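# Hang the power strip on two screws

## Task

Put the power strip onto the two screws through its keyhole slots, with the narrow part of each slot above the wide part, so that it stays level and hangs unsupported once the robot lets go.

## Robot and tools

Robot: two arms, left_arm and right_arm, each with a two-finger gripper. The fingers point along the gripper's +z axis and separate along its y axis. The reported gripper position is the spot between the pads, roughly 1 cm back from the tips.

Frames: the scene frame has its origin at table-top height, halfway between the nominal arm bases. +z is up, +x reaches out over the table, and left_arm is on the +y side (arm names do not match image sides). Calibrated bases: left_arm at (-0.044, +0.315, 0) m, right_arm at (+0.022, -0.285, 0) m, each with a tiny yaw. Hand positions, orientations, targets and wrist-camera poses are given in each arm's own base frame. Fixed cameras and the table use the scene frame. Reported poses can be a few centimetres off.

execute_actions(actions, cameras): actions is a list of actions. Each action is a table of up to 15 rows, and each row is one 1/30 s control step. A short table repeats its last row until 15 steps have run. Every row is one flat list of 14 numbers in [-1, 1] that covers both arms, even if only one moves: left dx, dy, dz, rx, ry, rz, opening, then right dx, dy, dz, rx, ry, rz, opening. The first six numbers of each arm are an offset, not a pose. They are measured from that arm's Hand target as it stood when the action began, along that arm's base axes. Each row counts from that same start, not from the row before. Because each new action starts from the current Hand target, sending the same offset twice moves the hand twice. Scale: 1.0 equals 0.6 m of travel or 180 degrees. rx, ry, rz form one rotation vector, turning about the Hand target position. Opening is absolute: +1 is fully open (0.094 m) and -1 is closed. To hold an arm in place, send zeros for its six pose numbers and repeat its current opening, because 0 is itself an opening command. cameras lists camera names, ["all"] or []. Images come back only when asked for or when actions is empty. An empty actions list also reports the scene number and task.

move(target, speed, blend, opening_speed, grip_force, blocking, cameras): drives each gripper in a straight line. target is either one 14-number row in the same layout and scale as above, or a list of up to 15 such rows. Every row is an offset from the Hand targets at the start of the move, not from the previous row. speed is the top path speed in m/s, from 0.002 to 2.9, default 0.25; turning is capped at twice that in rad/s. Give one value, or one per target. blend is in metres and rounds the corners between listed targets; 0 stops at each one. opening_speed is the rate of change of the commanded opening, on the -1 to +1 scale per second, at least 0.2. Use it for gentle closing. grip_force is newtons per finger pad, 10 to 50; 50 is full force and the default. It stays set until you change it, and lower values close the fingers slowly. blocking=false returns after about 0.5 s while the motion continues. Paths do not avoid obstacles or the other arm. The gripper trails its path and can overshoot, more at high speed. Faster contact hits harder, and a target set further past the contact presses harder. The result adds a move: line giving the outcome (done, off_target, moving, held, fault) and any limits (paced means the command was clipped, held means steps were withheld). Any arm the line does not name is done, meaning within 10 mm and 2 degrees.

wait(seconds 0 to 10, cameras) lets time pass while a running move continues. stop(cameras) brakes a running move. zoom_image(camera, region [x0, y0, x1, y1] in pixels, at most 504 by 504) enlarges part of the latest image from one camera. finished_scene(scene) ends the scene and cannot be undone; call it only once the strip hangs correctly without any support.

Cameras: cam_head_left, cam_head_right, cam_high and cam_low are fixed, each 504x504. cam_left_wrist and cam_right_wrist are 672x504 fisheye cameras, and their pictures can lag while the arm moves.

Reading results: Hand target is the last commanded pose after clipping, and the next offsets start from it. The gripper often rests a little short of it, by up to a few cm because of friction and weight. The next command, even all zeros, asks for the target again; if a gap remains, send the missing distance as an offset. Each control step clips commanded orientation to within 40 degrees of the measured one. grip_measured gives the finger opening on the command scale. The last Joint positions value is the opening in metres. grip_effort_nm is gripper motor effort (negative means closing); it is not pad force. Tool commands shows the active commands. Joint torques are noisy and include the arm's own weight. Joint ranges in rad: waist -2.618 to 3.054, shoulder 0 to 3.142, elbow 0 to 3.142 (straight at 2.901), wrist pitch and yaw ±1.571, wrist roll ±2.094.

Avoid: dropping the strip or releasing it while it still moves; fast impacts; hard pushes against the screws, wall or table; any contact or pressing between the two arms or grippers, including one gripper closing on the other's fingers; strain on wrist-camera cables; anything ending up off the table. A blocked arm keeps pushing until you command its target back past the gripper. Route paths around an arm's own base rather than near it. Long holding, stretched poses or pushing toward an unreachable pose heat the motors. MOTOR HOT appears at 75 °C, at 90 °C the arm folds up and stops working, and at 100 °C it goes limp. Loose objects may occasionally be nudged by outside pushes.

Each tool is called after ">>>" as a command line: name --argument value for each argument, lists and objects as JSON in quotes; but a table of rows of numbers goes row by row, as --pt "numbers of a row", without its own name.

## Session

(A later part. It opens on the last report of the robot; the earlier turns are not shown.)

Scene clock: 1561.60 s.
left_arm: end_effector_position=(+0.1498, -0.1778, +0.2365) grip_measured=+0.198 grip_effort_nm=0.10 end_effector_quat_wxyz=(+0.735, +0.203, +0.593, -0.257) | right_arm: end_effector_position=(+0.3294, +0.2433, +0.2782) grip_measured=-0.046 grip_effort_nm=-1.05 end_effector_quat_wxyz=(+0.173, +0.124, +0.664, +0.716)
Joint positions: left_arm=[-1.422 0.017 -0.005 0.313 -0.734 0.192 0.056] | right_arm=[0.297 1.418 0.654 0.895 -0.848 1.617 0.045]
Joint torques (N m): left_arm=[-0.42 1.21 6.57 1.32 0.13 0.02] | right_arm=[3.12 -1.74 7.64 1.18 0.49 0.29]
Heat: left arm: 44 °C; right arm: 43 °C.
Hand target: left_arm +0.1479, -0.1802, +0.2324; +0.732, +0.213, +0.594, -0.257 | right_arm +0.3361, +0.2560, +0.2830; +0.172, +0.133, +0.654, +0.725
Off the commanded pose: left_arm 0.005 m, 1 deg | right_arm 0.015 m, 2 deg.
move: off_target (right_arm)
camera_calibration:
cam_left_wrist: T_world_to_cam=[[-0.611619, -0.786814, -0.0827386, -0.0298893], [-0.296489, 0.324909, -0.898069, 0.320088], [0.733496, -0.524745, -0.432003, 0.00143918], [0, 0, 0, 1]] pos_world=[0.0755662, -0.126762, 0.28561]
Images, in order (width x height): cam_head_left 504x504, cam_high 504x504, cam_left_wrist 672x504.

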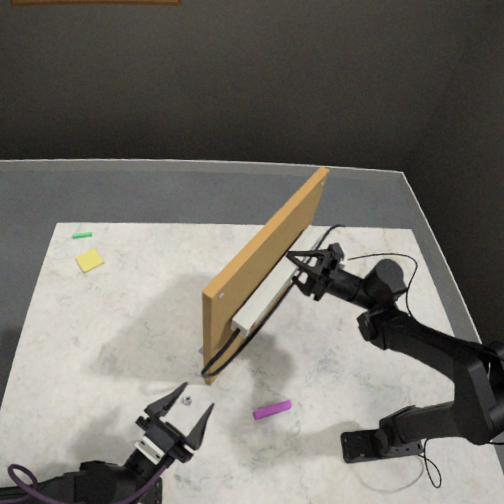

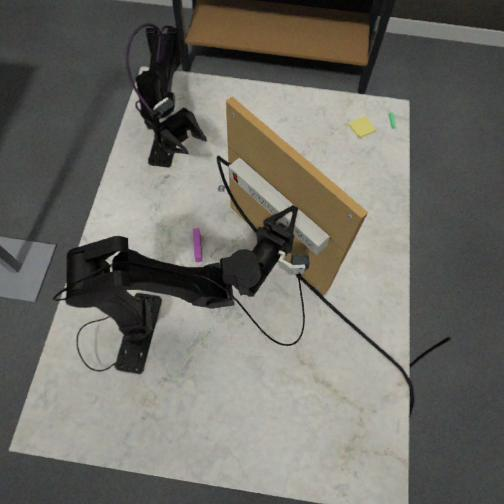

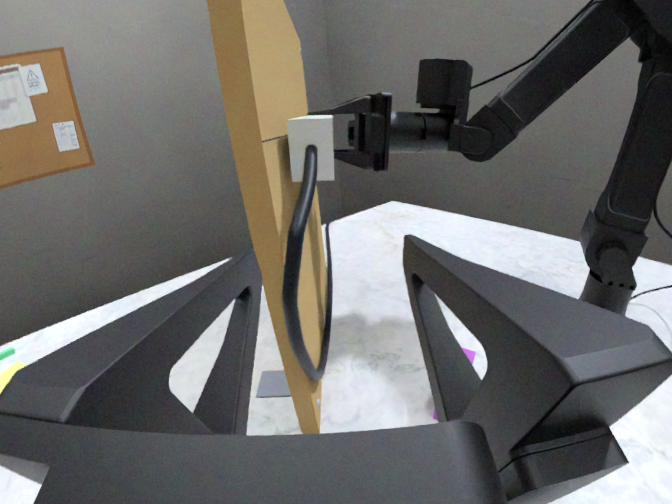

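>>> move --target '[0,0,0,0,0,0,0.2,-0.010,-0.013,-0.008,0.006,0.007,0,-0.25]' --speed 0.04 --cameras '["cam_high","cam_head_left","cam_left_wrist"]'

>>> zoom_image --camera "cam_high" --region '[190, 130, 330, 270]'

>>> zoom_image --camera "cam_head_left" --region '[220, 210, 360, 350]'

>>> zoom_image --camera "cam_left_wrist" --region '[230, 90, 430, 240]'

Scene clock: 1572.47 s.
left_arm: end_effector_position=(+0.1498, -0.1778, +0.2365) grip_measured=+0.198 grip_effort_nm=0.10 end_effector_quat_wxyz=(+0.735, +0.203, +0.593, -0.257) | right_arm: end_effector_position=(+0.3288, +0.2423, +0.2774) grip_measured=-0.046 grip_effort_nm=-1.05 end_effector_quat_wxyz=(+0.177, +0.124, +0.659, +0.721)
Joint positions: left_arm=[-1.422 0.017 -0.005 0.313 -0.734 0.192 0.056] | right_arm=[0.297 1.425 0.637 0.941 -0.842 1.631 0.045]
Joint torques (N m): left_arm=[-0.39 1.21 6.6 1.31 0.12 0.02] | right_arm=[1.68 -3.74 5.63 1.11 0.32 0.55]
Heat: left arm: 44 °C; right arm: 43 °C.
Hand target: left_arm +0.1479, -0.1802, +0.2324; +0.732, +0.213, +0.594, -0.257 | right_arm +0.3301, +0.2482, +0.2782; +0.164, +0.143, +0.649, +0.730
Off the commanded pose: left_arm 0.005 m, 1 deg | right_arm 0.006 m, 3 deg.
move: off_target (right_arm)
camera_calibration:
cam_left_wrist: T_world_to_cam=[[-0.611619, -0.786814, -0.0827386, -0.0298893], [-0.296489, 0.324909, -0.898069, 0.320088], [0.733496, -0.524745, -0.432003, 0.00143918], [0, 0, 0, 1]] pos_world=[0.0755662, -0.126762, 0.28561]
Images, in order (width x height): cam_head_left 504x504, cam_high 504x504, cam_left_wrist 672x504.

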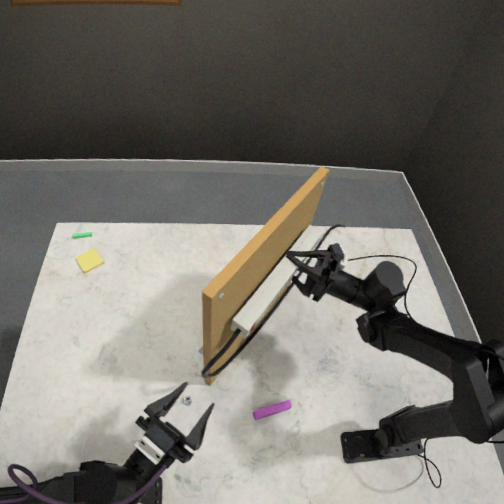

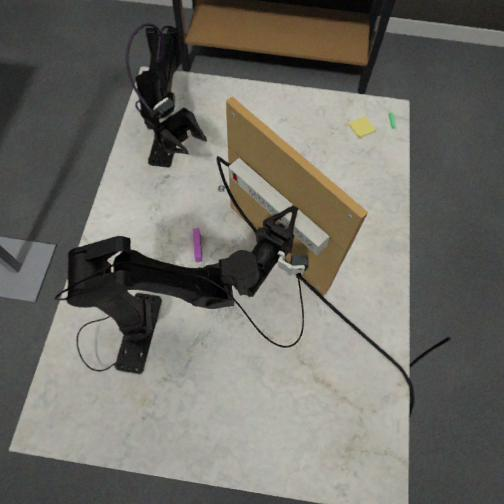

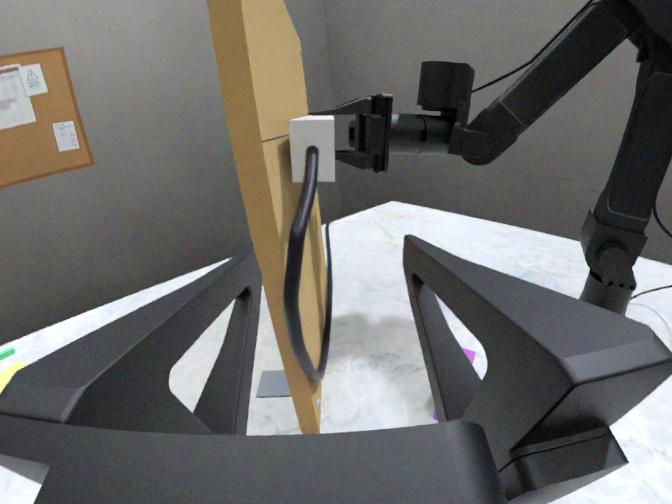

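Scaled by 3.600 from the camera's 504x504 image, which has a finer 720x720 frame.

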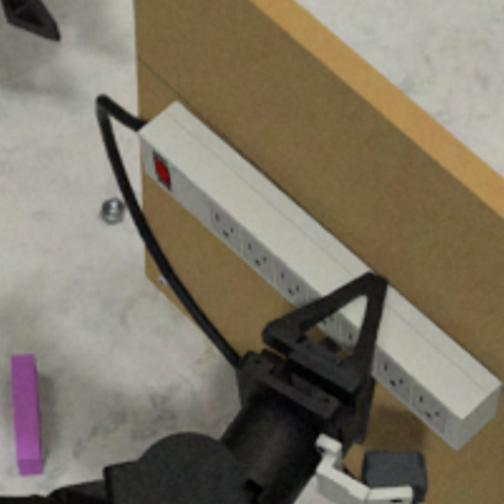

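Scaled by 3.600 from the camera's 504x504 image, which has a finer 720x720 frame.

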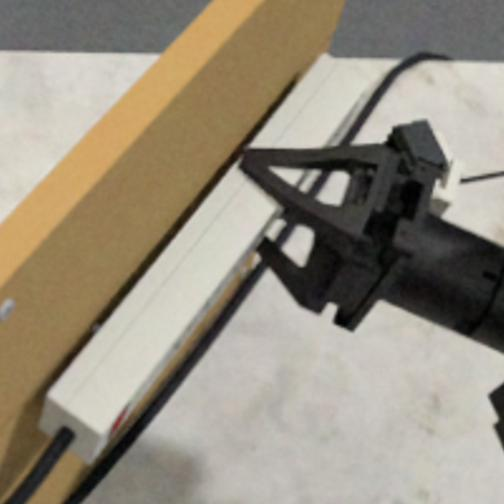

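Scaled by 2.520 from the camera's 672x504 image, which has a finer 960x720 frame.

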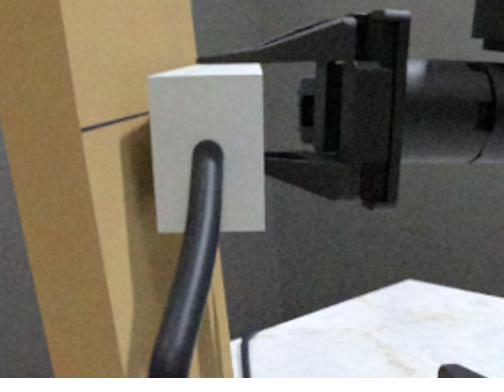

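>>> move --target '[0,0,0,0,0,0,0.2,-0.004,-0.005,-0.022,-0.006,0.017,0,-0.25]' --speed 0.04 --cameras '["cam_high","cam_head_left","cam_left_wrist"]'

>>> zoom_image --camera "cam_high" --region '[190, 130, 330, 270]'

>>> zoom_image --camera "cam_head_left" --region '[220, 210, 360, 350]'

>>> zoom_image --camera "cam_left_wrist" --region '[230, 90, 430, 240]'

Scene clock: 1584.80 s.
left_arm: end_effector_position=(+0.1498, -0.1778, +0.2365) grip_measured=+0.198 grip_effort_nm=0.11 end_effector_quat_wxyz=(+0.735, +0.203, +0.593, -0.257) | right_arm: end_effector_position=(+0.3291, +0.2421, +0.2623) grip_measured=-0.046 grip_effort_nm=-1.05 end_effector_quat_wxyz=(+0.161, +0.148, +0.665, +0.714)
Joint positions: left_arm=[-1.422 0.017 -0.005 0.313 -0.734 0.192 0.056] | right_arm=[0.301 1.431 0.612 0.924 -0.825 1.645 0.045]
Joint torques (N m): left_arm=[-0.39 1.2 6.56 1.3 0.12 0.02] | right_arm=[0.75 -5.24 5.74 0.91 0.1 0.41]
Heat: left arm: 44 °C; right arm: 42 °C.
Hand target: left_arm +0.1479, -0.1802, +0.2324; +0.732, +0.213, +0.594, -0.257 | right_arm +0.3277, +0.2452, +0.2650; +0.148, +0.161, +0.660, +0.719
Off the commanded pose: left_arm 0.005 m, 1 deg | right_arm 0.004 m, 2 deg.
move: done
camera_calibration:
cam_left_wrist: T_world_to_cam=[[-0.611619, -0.786814, -0.0827386, -0.0298893], [-0.296489, 0.324909, -0.898069, 0.320088], [0.733496, -0.524745, -0.432003, 0.00143918], [0, 0, 0, 1]] pos_world=[0.0755662, -0.126762, 0.28561]
Images, in order (width x height): cam_head_left 504x504, cam_high 504x504, cam_left_wrist 672x504.

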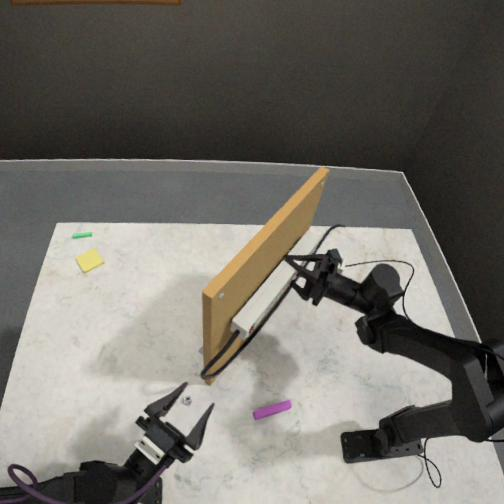

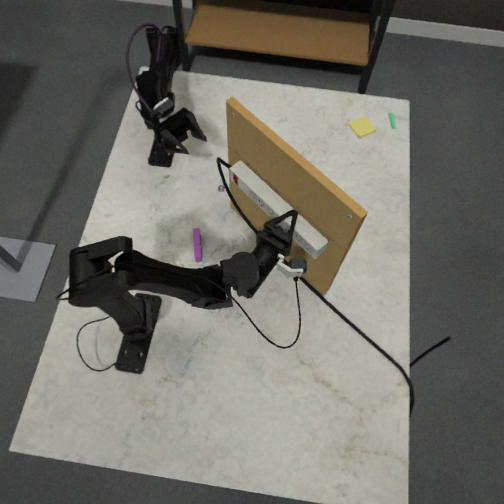

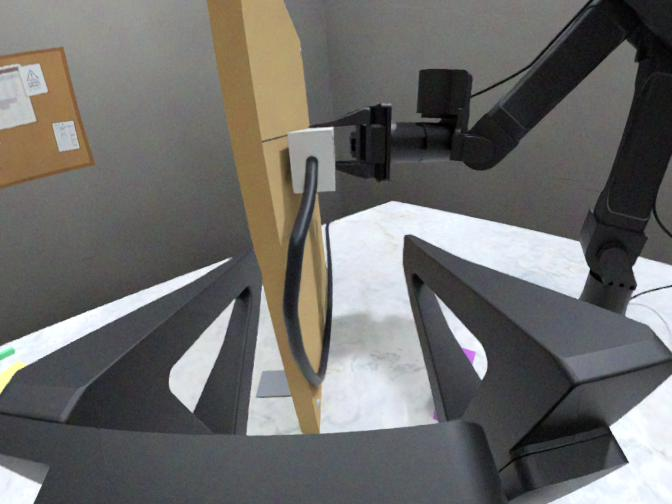

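Scaled by 3.600 from the camera's 504x504 image, which has a finer 720x720 frame.

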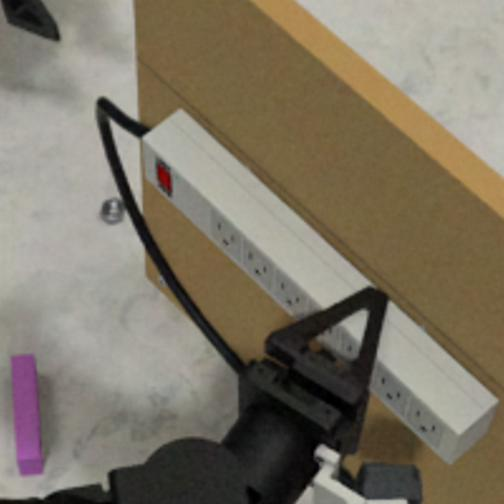

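Scaled by 3.600 from the camera's 504x504 image, which has a finer 720x720 frame.

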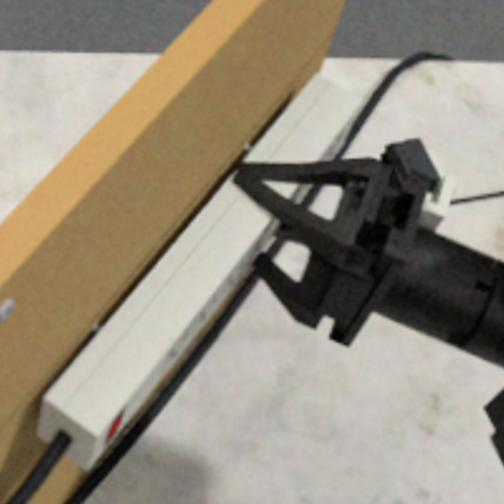

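Scaled by 2.520 from the camera's 672x504 image, which has a finer 960x720 frame.

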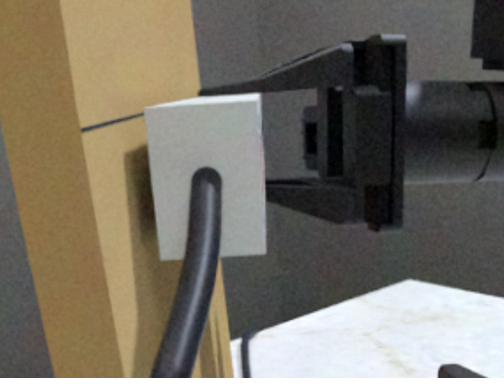

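>>> move --target '[0,0,0,0,0,0,0.2,0.009,0.012,0.030,-0.004,0.004,0,-0.25]' --speed 0.03

>>> move --target '[0,0,0,0,0,0,0.2,0.0,0.0,0.01,0,0,0,-0.25]' --speed 0.03

Scene clock: 1595.80 s.
left_arm: end_effector_position=(+0.1498, -0.1778, +0.2365) grip_measured=+0.198 grip_effort_nm=0.10 end_effector_quat_wxyz=(+0.735, +0.203, +0.593, -0.257) | right_arm: end_effector_position=(+0.3297, +0.2429, +0.2553) grip_measured=-0.046 grip_effort_nm=-1.05 end_effector_quat_wxyz=(+0.145, +0.165, +0.677, +0.703)
Joint positions: left_arm=[-1.422 0.017 -0.005 0.313 -0.734 0.192 0.056] | right_arm=[0.303 1.419 0.625 0.838 -0.825 1.638 0.045]
Joint torques (N m): left_arm=[-0.31 1.21 6.63 1.31 0.11 0.03] | right_arm=[1.88 -6.64 10.52 0.61 0.21 0.41]
Heat: left arm: 44 °C; right arm: 42 °C.
Hand target: left_arm +0.1479, -0.1802, +0.2324; +0.732, +0.213, +0.594, -0.257 | right_arm +0.3331, +0.2524, +0.2830; +0.145, +0.164, +0.665, +0.714
Off the commanded pose: left_arm 0.005 m, 1 deg | right_arm 0.030 m, 2 deg.
move: off_target (right_arm)

Scene clock: 1596.90 s.
left_arm: end_effector_position=(+0.1498, -0.1778, +0.2365) grip_measured=+0.198 grip_effort_nm=0.10 end_effector_quat_wxyz=(+0.735, +0.203, +0.593, -0.257) | right_arm: end_effector_position=(+0.3291, +0.2430, +0.2568) grip_measured=-0.046 grip_effort_nm=-1.05 end_effector_quat_wxyz=(+0.141, +0.168, +0.680, +0.699)
Joint positions: left_arm=[-1.422 0.017 -0.005 0.313 -0.734 0.192 0.056] | right_arm=[0.303 1.405 0.635 0.797 -0.827 1.634 0.045]
Joint torques (N m): left_arm=[-0.36 1.2 6.58 1.32 0.12 0.04] | right_arm=[1.83 -6.78 10.93 0.74 0.18 0.47]
Heat: left arm: 44 °C; right arm: 42 °C.
Hand target: left_arm +0.1479, -0.1802, +0.2324; +0.732, +0.213, +0.594, -0.257 | right_arm +0.3331, +0.2524, +0.2890; +0.145, +0.164, +0.665, +0.714
Off the commanded pose: left_arm 0.005 m, 1 deg | right_arm 0.034 m, 2 deg.
move: off_target (right_arm)

>>> move --target '[0,0,0,0,0,0,0.2,0.0,0.0,0.01,0,0,0,-0.25]' --speed 0.03

>>> move --target '[0,0,0,0,0,0,0.2,0.0,0.0,0.008,0,0,0,-0.25]' --speed 0.03 --cameras '["cam_high","cam_head_left","cam_left_wrist"]'

>>> zoom_image --camera "cam_high" --region '[190, 130, 330, 270]'

>>> zoom_image --camera "cam_head_left" --region '[220, 210, 360, 350]'

>>> zoom_image --camera "cam_left_wrist" --region '[230, 90, 430, 240]'

Scene clock: 1613.87 s.
left_arm: end_effector_position=(+0.1498, -0.1778, +0.2365) grip_measured=+0.198 grip_effort_nm=0.10 end_effector_quat_wxyz=(+0.735, +0.203, +0.593, -0.257) | right_arm: end_effector_position=(+0.3289, +0.2429, +0.2574) grip_measured=-0.046 grip_effort_nm=-1.05 end_effector_quat_wxyz=(+0.135, +0.174, +0.684, +0.696)
Joint positions: left_arm=[-1.422 0.017 -0.005 0.313 -0.734 0.192 0.056] | right_arm=[0.303 1.393 0.646 0.754 -0.827 1.634 0.045]
Joint torques (N m): left_arm=[-0.36 1.25 6.57 1.31 0.11 0] | right_arm=[1.78 -6.93 11.33 0.83 0.18 0.47]
Heat: left arm: 44 °C; right arm: 42 °C.
Hand target: left_arm +0.1479, -0.1802, +0.2324; +0.732, +0.213, +0.594, -0.257 | right_arm +0.3331, +0.2524, +0.2950; +0.145, +0.164, +0.665, +0.714
Off the commanded pose: left_arm 0.005 m, 1 deg | right_arm 0.039 m, 3 deg.
move: off_target (right_arm)

Scene clock: 1615.00 s.
left_arm: end_effector_position=(+0.1498, -0.1778, +0.2365) grip_measured=+0.198 grip_effort_nm=0.11 end_effector_quat_wxyz=(+0.735, +0.203, +0.593, -0.257) | right_arm: end_effector_position=(+0.3287, +0.2428, +0.2581) grip_measured=-0.046 grip_effort_nm=-1.05 end_effector_quat_wxyz=(+0.130, +0.179, +0.686, +0.693)
Joint positions: left_arm=[-1.422 0.017 -0.005 0.313 -0.734 0.192 0.056] | right_arm=[0.303 1.384 0.655 0.72 -0.827 1.634 0.045]
Joint torques (N m): left_arm=[-0.39 1.18 6.53 1.3 0.12 0.04] | right_arm=[1.81 -7.01 11.71 0.92 0.19 0.44]
Heat: left arm: 44 °C; right arm: 42 °C.
Hand target: left_arm +0.1479, -0.1802, +0.2324; +0.732, +0.213, +0.594, -0.257 | right_arm +0.3331, +0.2524, +0.2998; +0.145, +0.164, +0.665, +0.714
Off the commanded pose: left_arm 0.005 m, 1 deg | right_arm 0.043 m, 4 deg.
move: off_target (right_arm)
camera_calibration:
cam_left_wrist: T_world_to_cam=[[-0.611619, -0.786814, -0.0827386, -0.0298893], [-0.296489, 0.324909, -0.898069, 0.320088], [0.733496, -0.524745, -0.432003, 0.00143918], [0, 0, 0, 1]] pos_world=[0.0755662, -0.126762, 0.28561]
Images, in order (width x height): cam_head_left 504x504, cam_high 504x504, cam_left_wrist 672x504.

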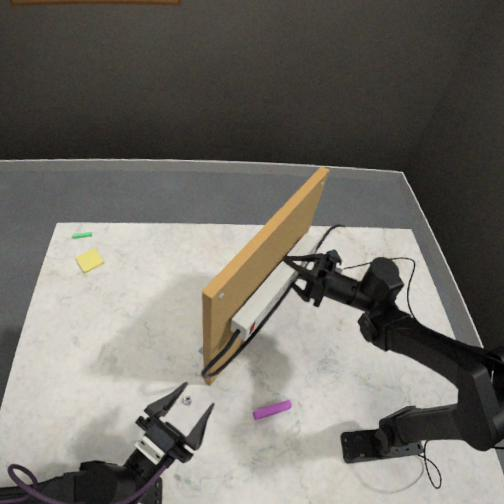

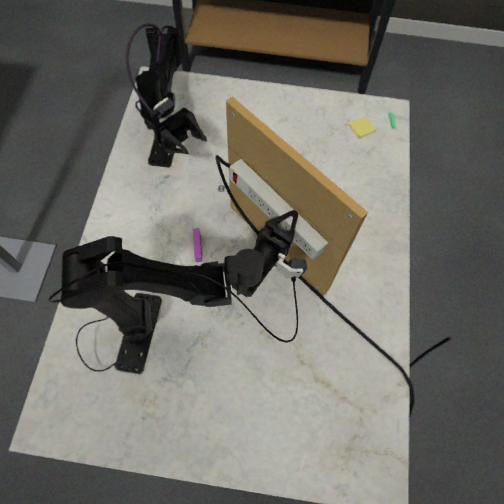

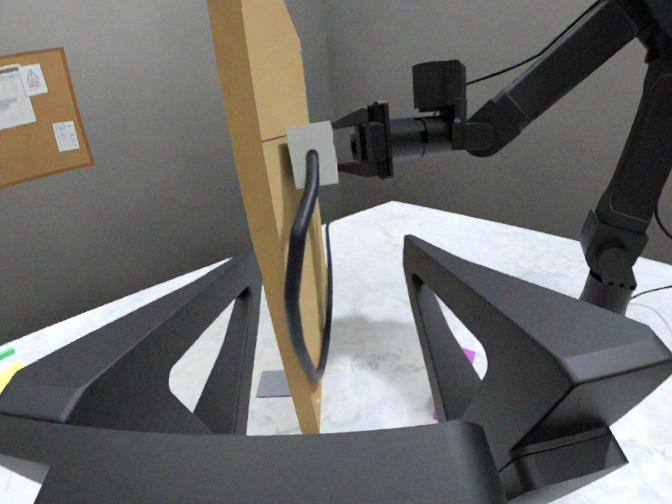

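Scaled by 3.600 from the camera's 504x504 image, which has a finer 720x720 frame.

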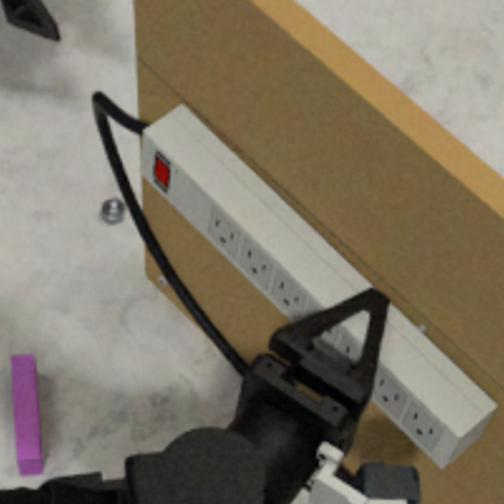

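Scaled by 3.600 from the camera's 504x504 image, which has a finer 720x720 frame.

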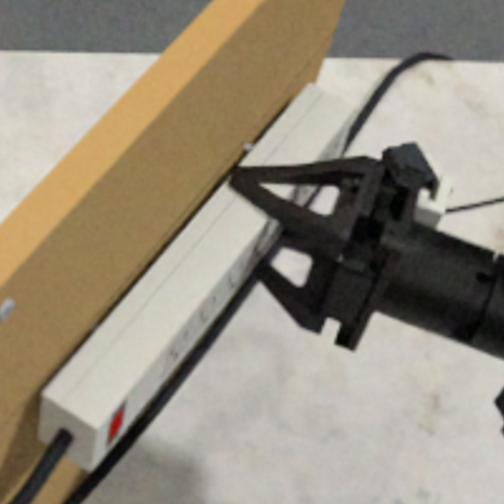

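Scaled by 2.520 from the camera's 672x504 image, which has a finer 960x720 frame.

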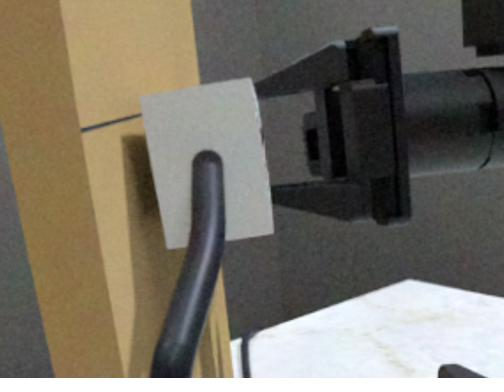

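>>> move --target '[0,0,0,0,0,0,0.2,-0.012,-0.016,0.0,0.008,-0.016,0,-0.25]' --speed 0.04 --cameras '["cam_high","cam_head_left","cam_left_wrist"]'

>>> zoom_image --camera "cam_high" --region '[190, 130, 330, 270]'

>>> zoom_image --camera "cam_head_left" --region '[220, 210, 360, 350]'

>>> zoom_image --camera "cam_left_wrist" --region '[230, 90, 430, 240]'

Scene clock: 1624.07 s.
left_arm: end_effector_position=(+0.1498, -0.1778, +0.2365) grip_measured=+0.198 grip_effort_nm=0.11 end_effector_quat_wxyz=(+0.735, +0.203, +0.593, -0.257) | right_arm: end_effector_position=(+0.3284, +0.2425, +0.2587) grip_measured=-0.046 grip_effort_nm=-1.05 end_effector_quat_wxyz=(+0.130, +0.178, +0.686, +0.693)
Joint positions: left_arm=[-1.422 0.017 -0.005 0.313 -0.734 0.192 0.056] | right_arm=[0.301 1.382 0.655 0.72 -0.83 1.634 0.045]
Joint torques (N m): left_arm=[-0.36 1.25 6.57 1.3 0.12 0.02] | right_arm=[0.01 -7.95 7.47 1.85 0.01 0.54]
Heat: left arm: 44 °C; right arm: 44 °C.
Hand target: left_arm +0.1479, -0.1802, +0.2324; +0.732, +0.213, +0.594, -0.257 | right_arm +0.3259, +0.2428, +0.2998; +0.159, +0.148, +0.652, +0.726
Off the commanded pose: left_arm 0.005 m, 1 deg | right_arm 0.041 m, 7 deg.
move: off_target (right_arm)
camera_calibration:
cam_left_wrist: T_world_to_cam=[[-0.611619, -0.786814, -0.0827386, -0.0298893], [-0.296489, 0.324909, -0.898069, 0.320088], [0.733496, -0.524745, -0.432003, 0.00143918], [0, 0, 0, 1]] pos_world=[0.0755662, -0.126762, 0.28561]
Images, in order (width x height): cam_head_left 504x504, cam_high 504x504, cam_left_wrist 672x504.

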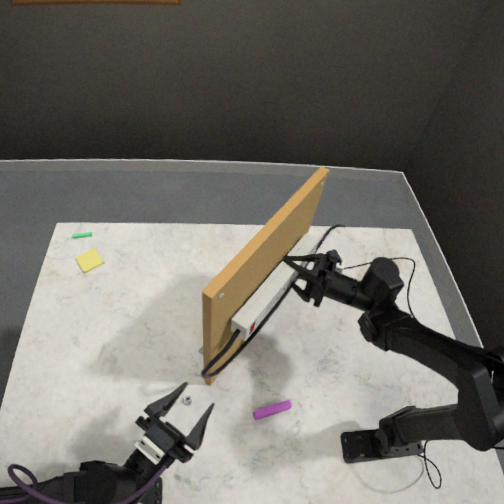

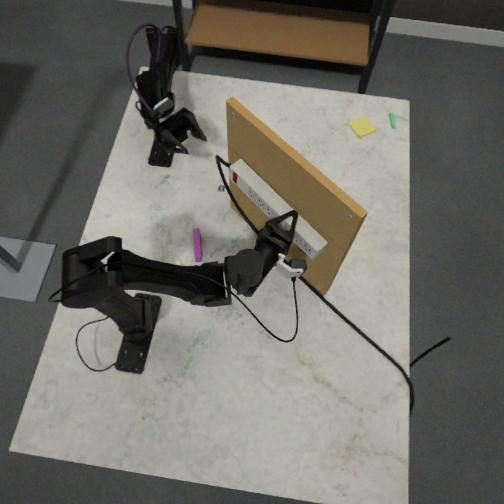

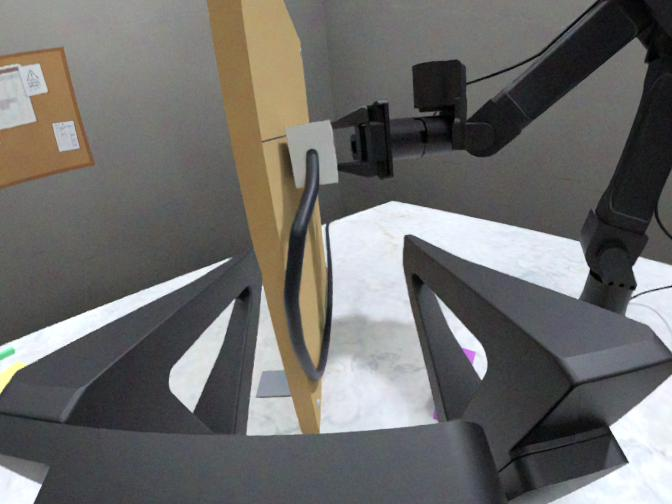

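Scaled by 3.600 from the camera's 504x504 image, which has a finer 720x720 frame.

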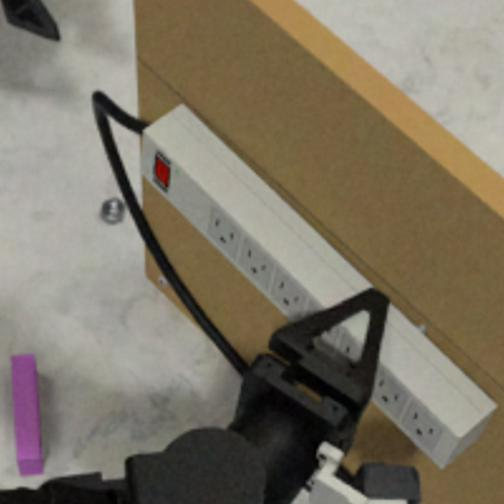

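Scaled by 3.600 from the camera's 504x504 image, which has a finer 720x720 frame.

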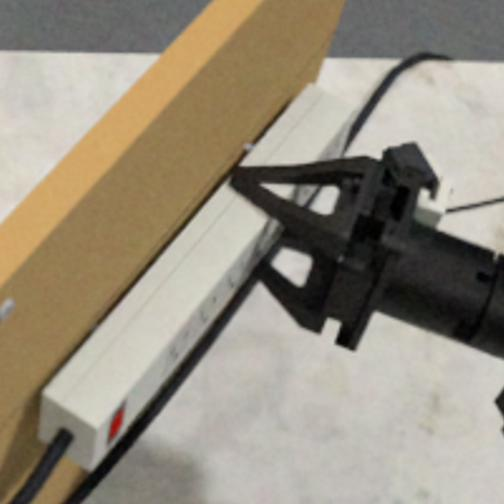

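Scaled by 2.520 from the camera's 672x504 image, which has a finer 960x720 frame.

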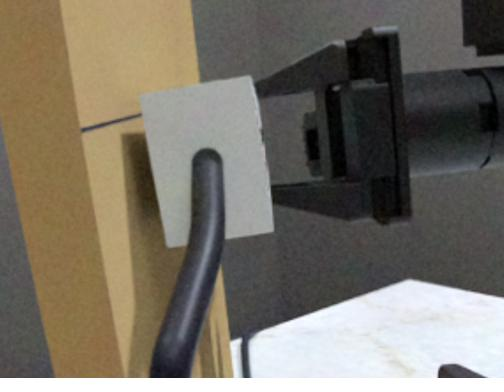

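>>> move --target '[0,0,0,0,0,0,0.2,-0.010,-0.013,-0.004,0,0,0,-0.25]' --speed 0.04 --cameras '["cam_high","cam_head_left","cam_left_wrist"]'

>>> zoom_image --camera "cam_high" --region '[190, 130, 330, 270]'

>>> zoom_image --camera "cam_head_left" --region '[220, 210, 360, 350]'

>>> zoom_image --camera "cam_left_wrist" --region '[230, 90, 430, 240]'

Scene clock: 1632.83 s.
left_arm: end_effector_position=(+0.1498, -0.1778, +0.2365) grip_measured=+0.198 grip_effort_nm=0.10 end_effector_quat_wxyz=(+0.735, +0.203, +0.593, -0.257) | right_arm: end_effector_position=(+0.3306, +0.2358, +0.2638) grip_measured=-0.046 grip_effort_nm=-1.05 end_effector_quat_wxyz=(+0.145, +0.178, +0.680, +0.697)
Joint positions: left_arm=[-1.422 0.017 -0.005 0.313 -0.734 0.192 0.056] | right_arm=[0.284 1.37 0.648 0.74 -0.825 1.635 0.045]
Joint torques (N m): left_arm=[-0.43 1.22 6.56 1.32 0.13 0.02] | right_arm=[-0.21 -8.8 6.04 1.75 -0.14 0.52]
Heat: left arm: 44 °C; right arm: 43 °C.
Hand target: left_arm +0.1479, -0.1802, +0.2324; +0.732, +0.213, +0.594, -0.257 | right_arm +0.3199, +0.2350, +0.2974; +0.159, +0.148, +0.652, +0.726
Off the commanded pose: left_arm 0.005 m, 1 deg | right_arm 0.035 m, 6 deg.
move: off_target (right_arm)
camera_calibration:
cam_left_wrist: T_world_to_cam=[[-0.611619, -0.786814, -0.0827386, -0.0298893], [-0.296489, 0.324909, -0.898069, 0.320088], [0.733496, -0.524745, -0.432003, 0.00143918], [0, 0, 0, 1]] pos_world=[0.0755662, -0.126762, 0.28561]
Images, in order (width x height): cam_head_left 504x504, cam_high 504x504, cam_left_wrist 672x504.

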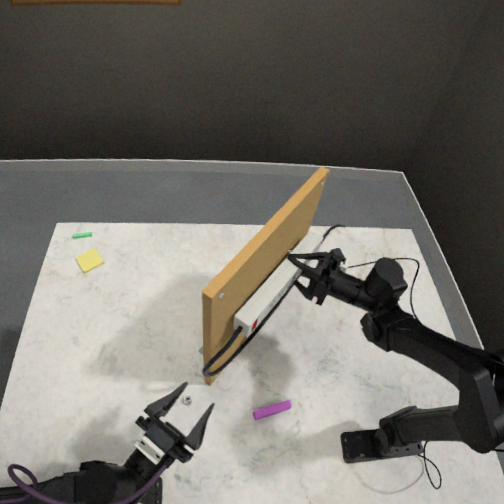

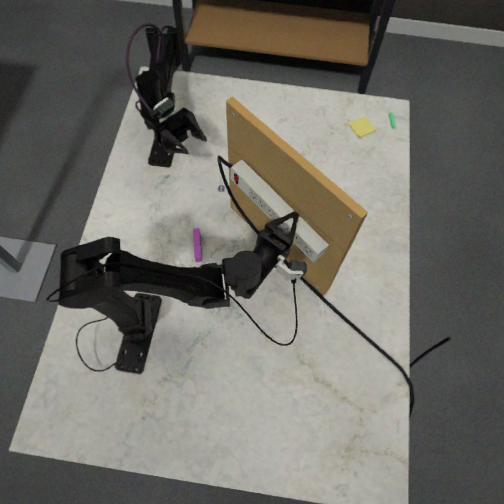

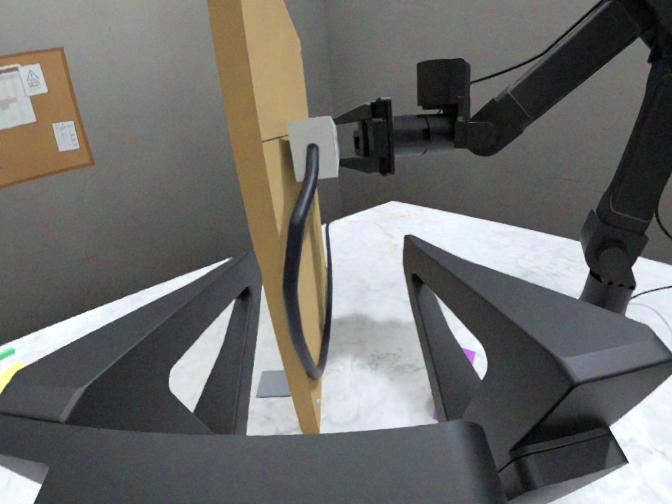

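Scaled by 3.600 from the camera's 504x504 image, which has a finer 720x720 frame.

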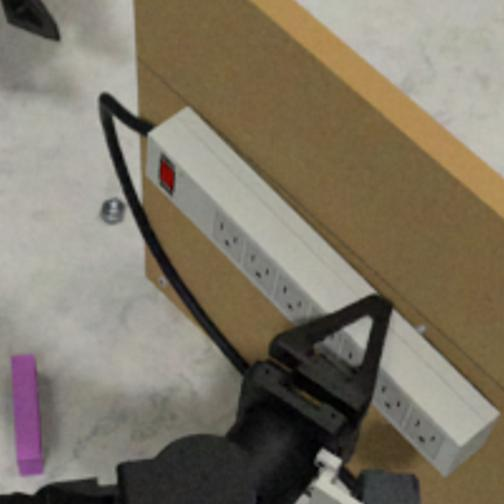

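Scaled by 3.600 from the camera's 504x504 image, which has a finer 720x720 frame.

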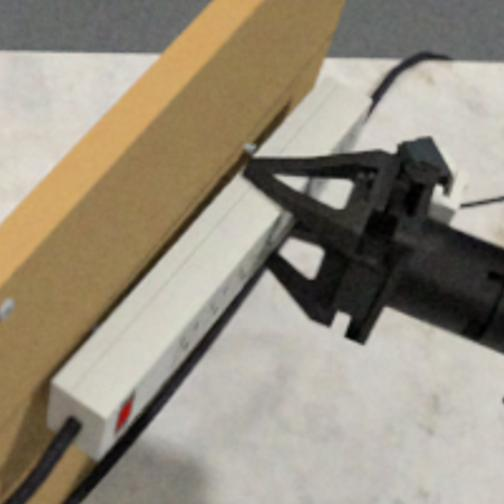

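Scaled by 2.520 from the camera's 672x504 image, which has a finer 960x720 frame.

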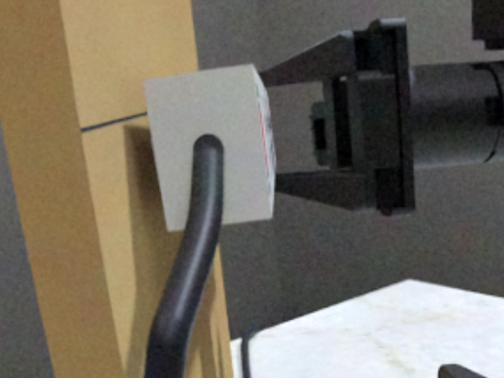

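>>> move --target '[0,0,0,0,0,0,0.2,-0.0125,0.003,0.008,-0.005,-0.017,0.007,-0.25]' --speed 0.04 --cameras '["cam_high","cam_head_left","cam_left_wrist"]'

>>> zoom_image --camera "cam_high" --region '[190, 130, 330, 270]'

>>> zoom_image --camera "cam_head_left" --region '[220, 210, 360, 350]'

>>> zoom_image --camera "cam_left_wrist" --region '[230, 90, 430, 240]'

Scene clock: 1646.97 s.
left_arm: end_effector_position=(+0.1498, -0.1778, +0.2365) grip_measured=+0.198 grip_effort_nm=0.10 end_effector_quat_wxyz=(+0.735, +0.203, +0.593, -0.257) | right_arm: end_effector_position=(+0.3251, +0.2367, +0.2710) grip_measured=-0.046 grip_effort_nm=-1.05 end_effector_quat_wxyz=(+0.150, +0.159, +0.679, +0.701)
Joint positions: left_arm=[-1.422 0.017 -0.005 0.313 -0.734 0.192 0.056] | right_arm=[0.284 1.355 0.648 0.749 -0.845 1.622 0.045]
Joint torques (N m): left_arm=[-0.36 1.22 6.58 1.32 0.12 0.03] | right_arm=[0.02 -8.69 5.72 1.66 -0.18 0.27]
Heat: left arm: 44 °C; right arm: 44 °C.
Hand target: left_arm +0.1479, -0.1802, +0.2324; +0.732, +0.213, +0.594, -0.257 | right_arm +0.3124, +0.2368, +0.3022; +0.170, +0.120, +0.655, +0.727
Off the commanded pose: left_arm 0.005 m, 1 deg | right_arm 0.034 m, 6 deg.
move: off_target (right_arm)
camera_calibration:
cam_left_wrist: T_world_to_cam=[[-0.611619, -0.786814, -0.0827386, -0.0298893], [-0.296489, 0.324909, -0.898069, 0.320088], [0.733496, -0.524745, -0.432003, 0.00143918], [0, 0, 0, 1]] pos_world=[0.0755662, -0.126762, 0.28561]
Images, in order (width x height): cam_head_left 504x504, cam_high 504x504, cam_left_wrist 672x504.

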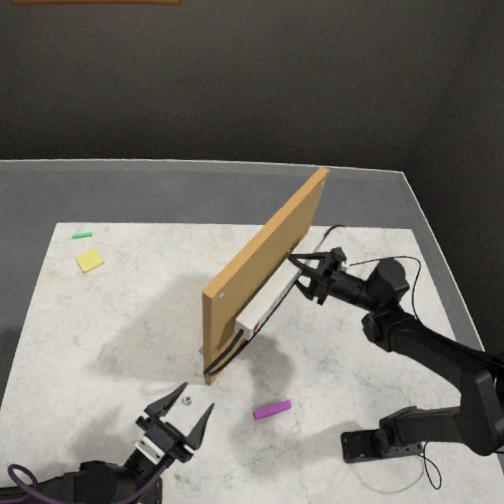

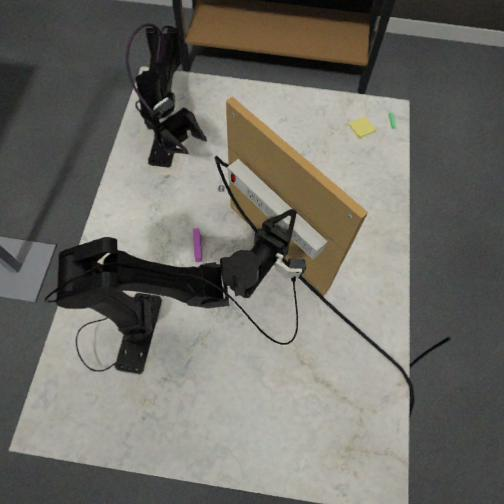

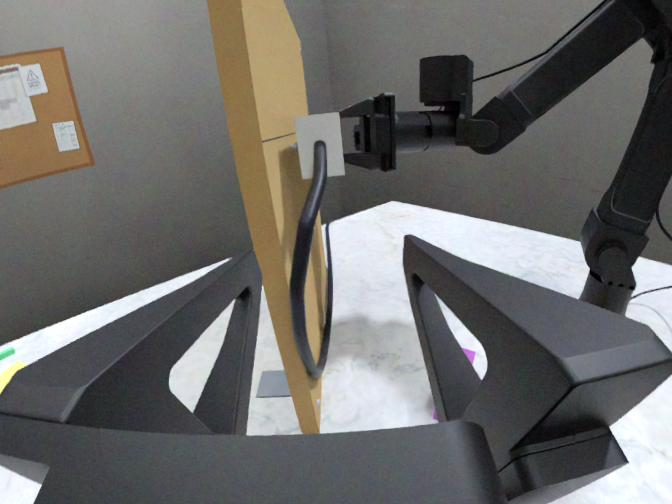

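Scaled by 3.600 from the camera's 504x504 image, which has a finer 720x720 frame.

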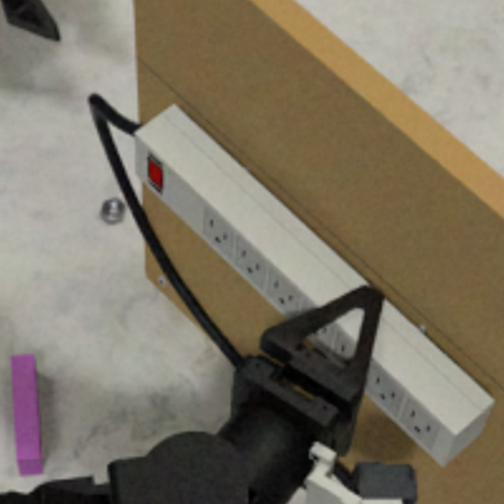

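Scaled by 3.600 from the camera's 504x504 image, which has a finer 720x720 frame.

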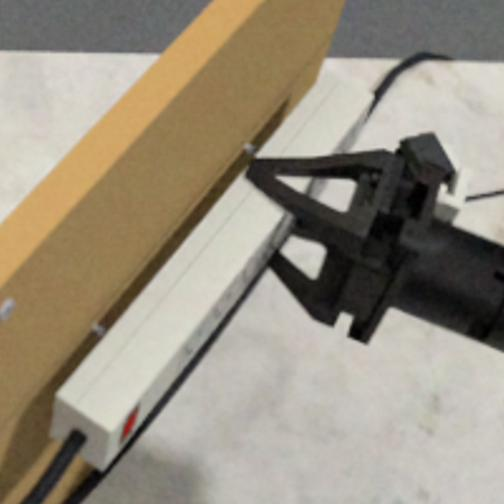

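Scaled by 2.520 from the camera's 672x504 image, which has a finer 960x720 frame.

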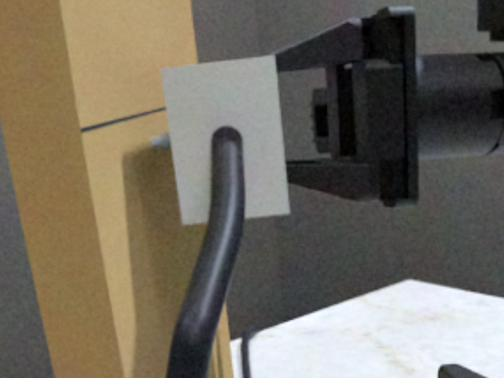

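>>> move --target '[0,0,0,0,0,0,0.2,0.006,0.013,0.002,0,0,0,-0.25]' --speed 0.04

Scene clock: 1663.63 s.
left_arm: end_effector_position=(+0.1498, -0.1778, +0.2365) grip_measured=+0.198 grip_effort_nm=0.10 end_effector_quat_wxyz=(+0.735, +0.203, +0.593, -0.257) | right_arm: end_effector_position=(+0.3237, +0.2400, +0.2711) grip_measured=-0.046 grip_effort_nm=-1.05 end_effector_quat_wxyz=(+0.150, +0.157, +0.679, +0.701)
Joint positions: left_arm=[-1.422 0.017 -0.005 0.313 -0.734 0.192 0.056] | right_arm=[0.297 1.355 0.648 0.749 -0.836 1.618 0.045]
Joint torques (N m): left_arm=[-0.38 1.22 6.57 1.31 0.13 0.01] | right_arm=[0.91 -6.82 7.08 1.65 -0.04 0.27]
Heat: left arm: 44 °C; right arm: 47 °C.
Hand target: left_arm +0.1479, -0.1802, +0.2324; +0.732, +0.213, +0.594, -0.257 | right_arm +0.3160, +0.2446, +0.3034; +0.170, +0.120, +0.655, +0.727
Off the commanded pose: left_arm 0.005 m, 1 deg | right_arm 0.034 m, 6 deg.
move: off_target (right_arm)

>>> move --target '[0,0,0,0,0,0,0.2,0.012,0.010,0.0,0,0,0,-0.25]' --speed 0.04

>>> move --target '[0,0,0,0,0,0,0.2,0.008,0.008,0.0,0,0,0,-0.25]' --speed 0.04 --cameras '["cam_high","cam_head_left","cam_left_wrist"]'

>>> zoom_image --camera "cam_high" --region '[190, 130, 330, 270]'

>>> zoom_image --camera "cam_head_left" --region '[220, 210, 360, 350]'

>>> zoom_image --camera "cam_left_wrist" --region '[230, 90, 430, 240]'

Scene clock: 1672.30 s.
left_arm: end_effector_position=(+0.1498, -0.1778, +0.2365) grip_measured=+0.198 grip_effort_nm=0.10 end_effector_quat_wxyz=(+0.735, +0.203, +0.593, -0.257) | right_arm: end_effector_position=(+0.3240, +0.2436, +0.2681) grip_measured=-0.046 grip_effort_nm=-1.05 end_effector_quat_wxyz=(+0.148, +0.158, +0.680, +0.700)
Joint positions: left_arm=[-1.422 0.017 -0.005 0.313 -0.734 0.192 0.056] | right_arm=[0.309 1.365 0.648 0.754 -0.825 1.617 0.045]
Joint torques (N m): left_arm=[-0.4 1.22 6.57 1.31 0.12 0.03] | right_arm=[0.91 -4.9 9.02 1.7 -0.03 0.26]
Heat: left arm: 44 °C; right arm: 48 °C.
Hand target: left_arm +0.1479, -0.1802, +0.2324; +0.732, +0.213, +0.594, -0.257 | right_arm +0.3232, +0.2506, +0.3034; +0.170, +0.120, +0.655, +0.727
Off the commanded pose: left_arm 0.005 m, 1 deg | right_arm 0.036 m, 7 deg.
move: off_target (right_arm)

Scene clock: 1673.30 s.
left_arm: end_effector_position=(+0.1498, -0.1778, +0.2365) grip_measured=+0.198 grip_effort_nm=0.10 end_effector_quat_wxyz=(+0.735, +0.203, +0.593, -0.257) | right_arm: end_effector_position=(+0.3252, +0.2465, +0.2626) grip_measured=-0.046 grip_effort_nm=-1.05 end_effector_quat_wxyz=(+0.143, +0.160, +0.683, +0.698)
Joint positions: left_arm=[-1.422 0.017 -0.005 0.313 -0.734 0.192 0.056] | right_arm=[0.317 1.382 0.648 0.757 -0.821 1.615 0.045]
Joint torques (N m): left_arm=[-0.43 1.21 6.56 1.3 0.14 0.03] | right_arm=[1.16 -4.57 10.29 1.69 0.01 0.26]
Heat: left arm: 44 °C; right arm: 48 °C.
Hand target: left_arm +0.1479, -0.1802, +0.2324; +0.732, +0.213, +0.594, -0.257 | right_arm +0.3280, +0.2554, +0.3034; +0.170, +0.120, +0.655, +0.727
Off the commanded pose: left_arm 0.005 m, 1 deg | right_arm 0.042 m, 7 deg.
move: off_target (right_arm)
camera_calibration:
cam_left_wrist: T_world_to_cam=[[-0.611619, -0.786814, -0.0827386, -0.0298893], [-0.296489, 0.324909, -0.898069, 0.320088], [0.733496, -0.524745, -0.432003, 0.00143918], [0, 0, 0, 1]] pos_world=[0.0755662, -0.126762, 0.28561]
Images, in order (width x height): cam_head_left 504x504, cam_high 504x504, cam_left_wrist 672x504.

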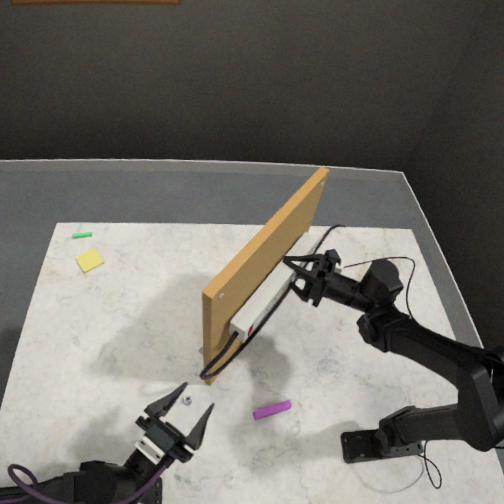

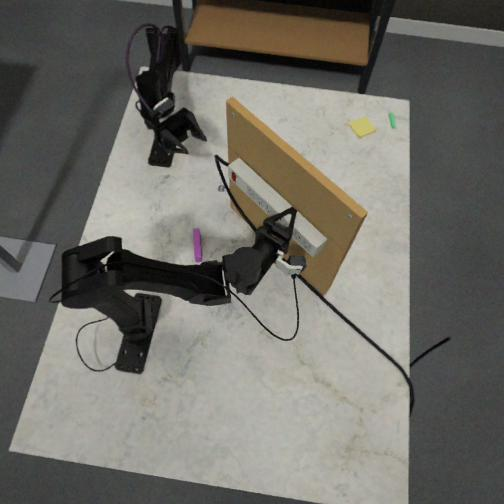

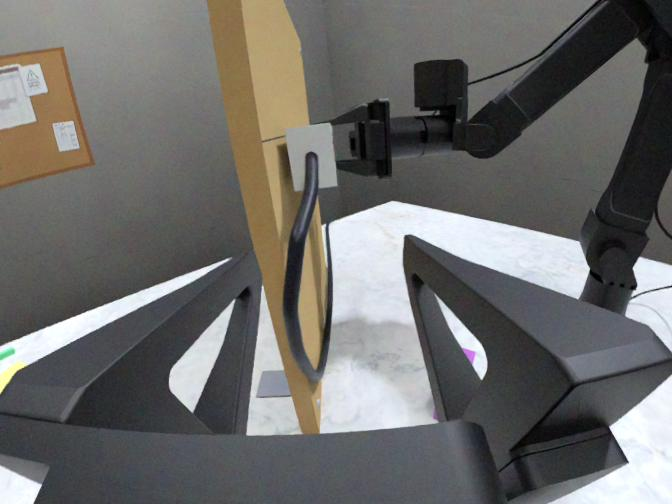

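Scaled by 3.600 from the camera's 504x504 image, which has a finer 720x720 frame.

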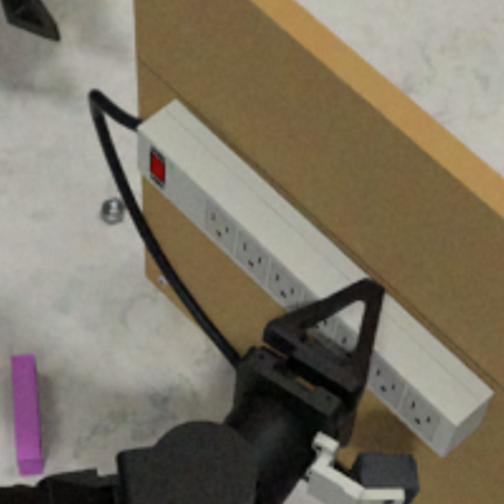

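Scaled by 3.600 from the camera's 504x504 image, which has a finer 720x720 frame.

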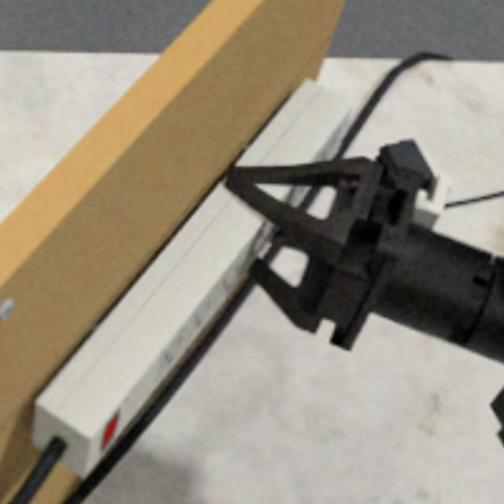

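Scaled by 2.520 from the camera's 672x504 image, which has a finer 960x720 frame.

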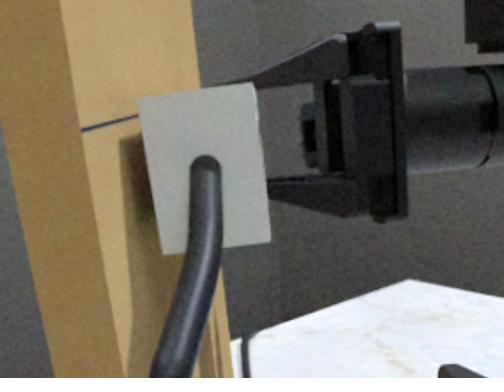

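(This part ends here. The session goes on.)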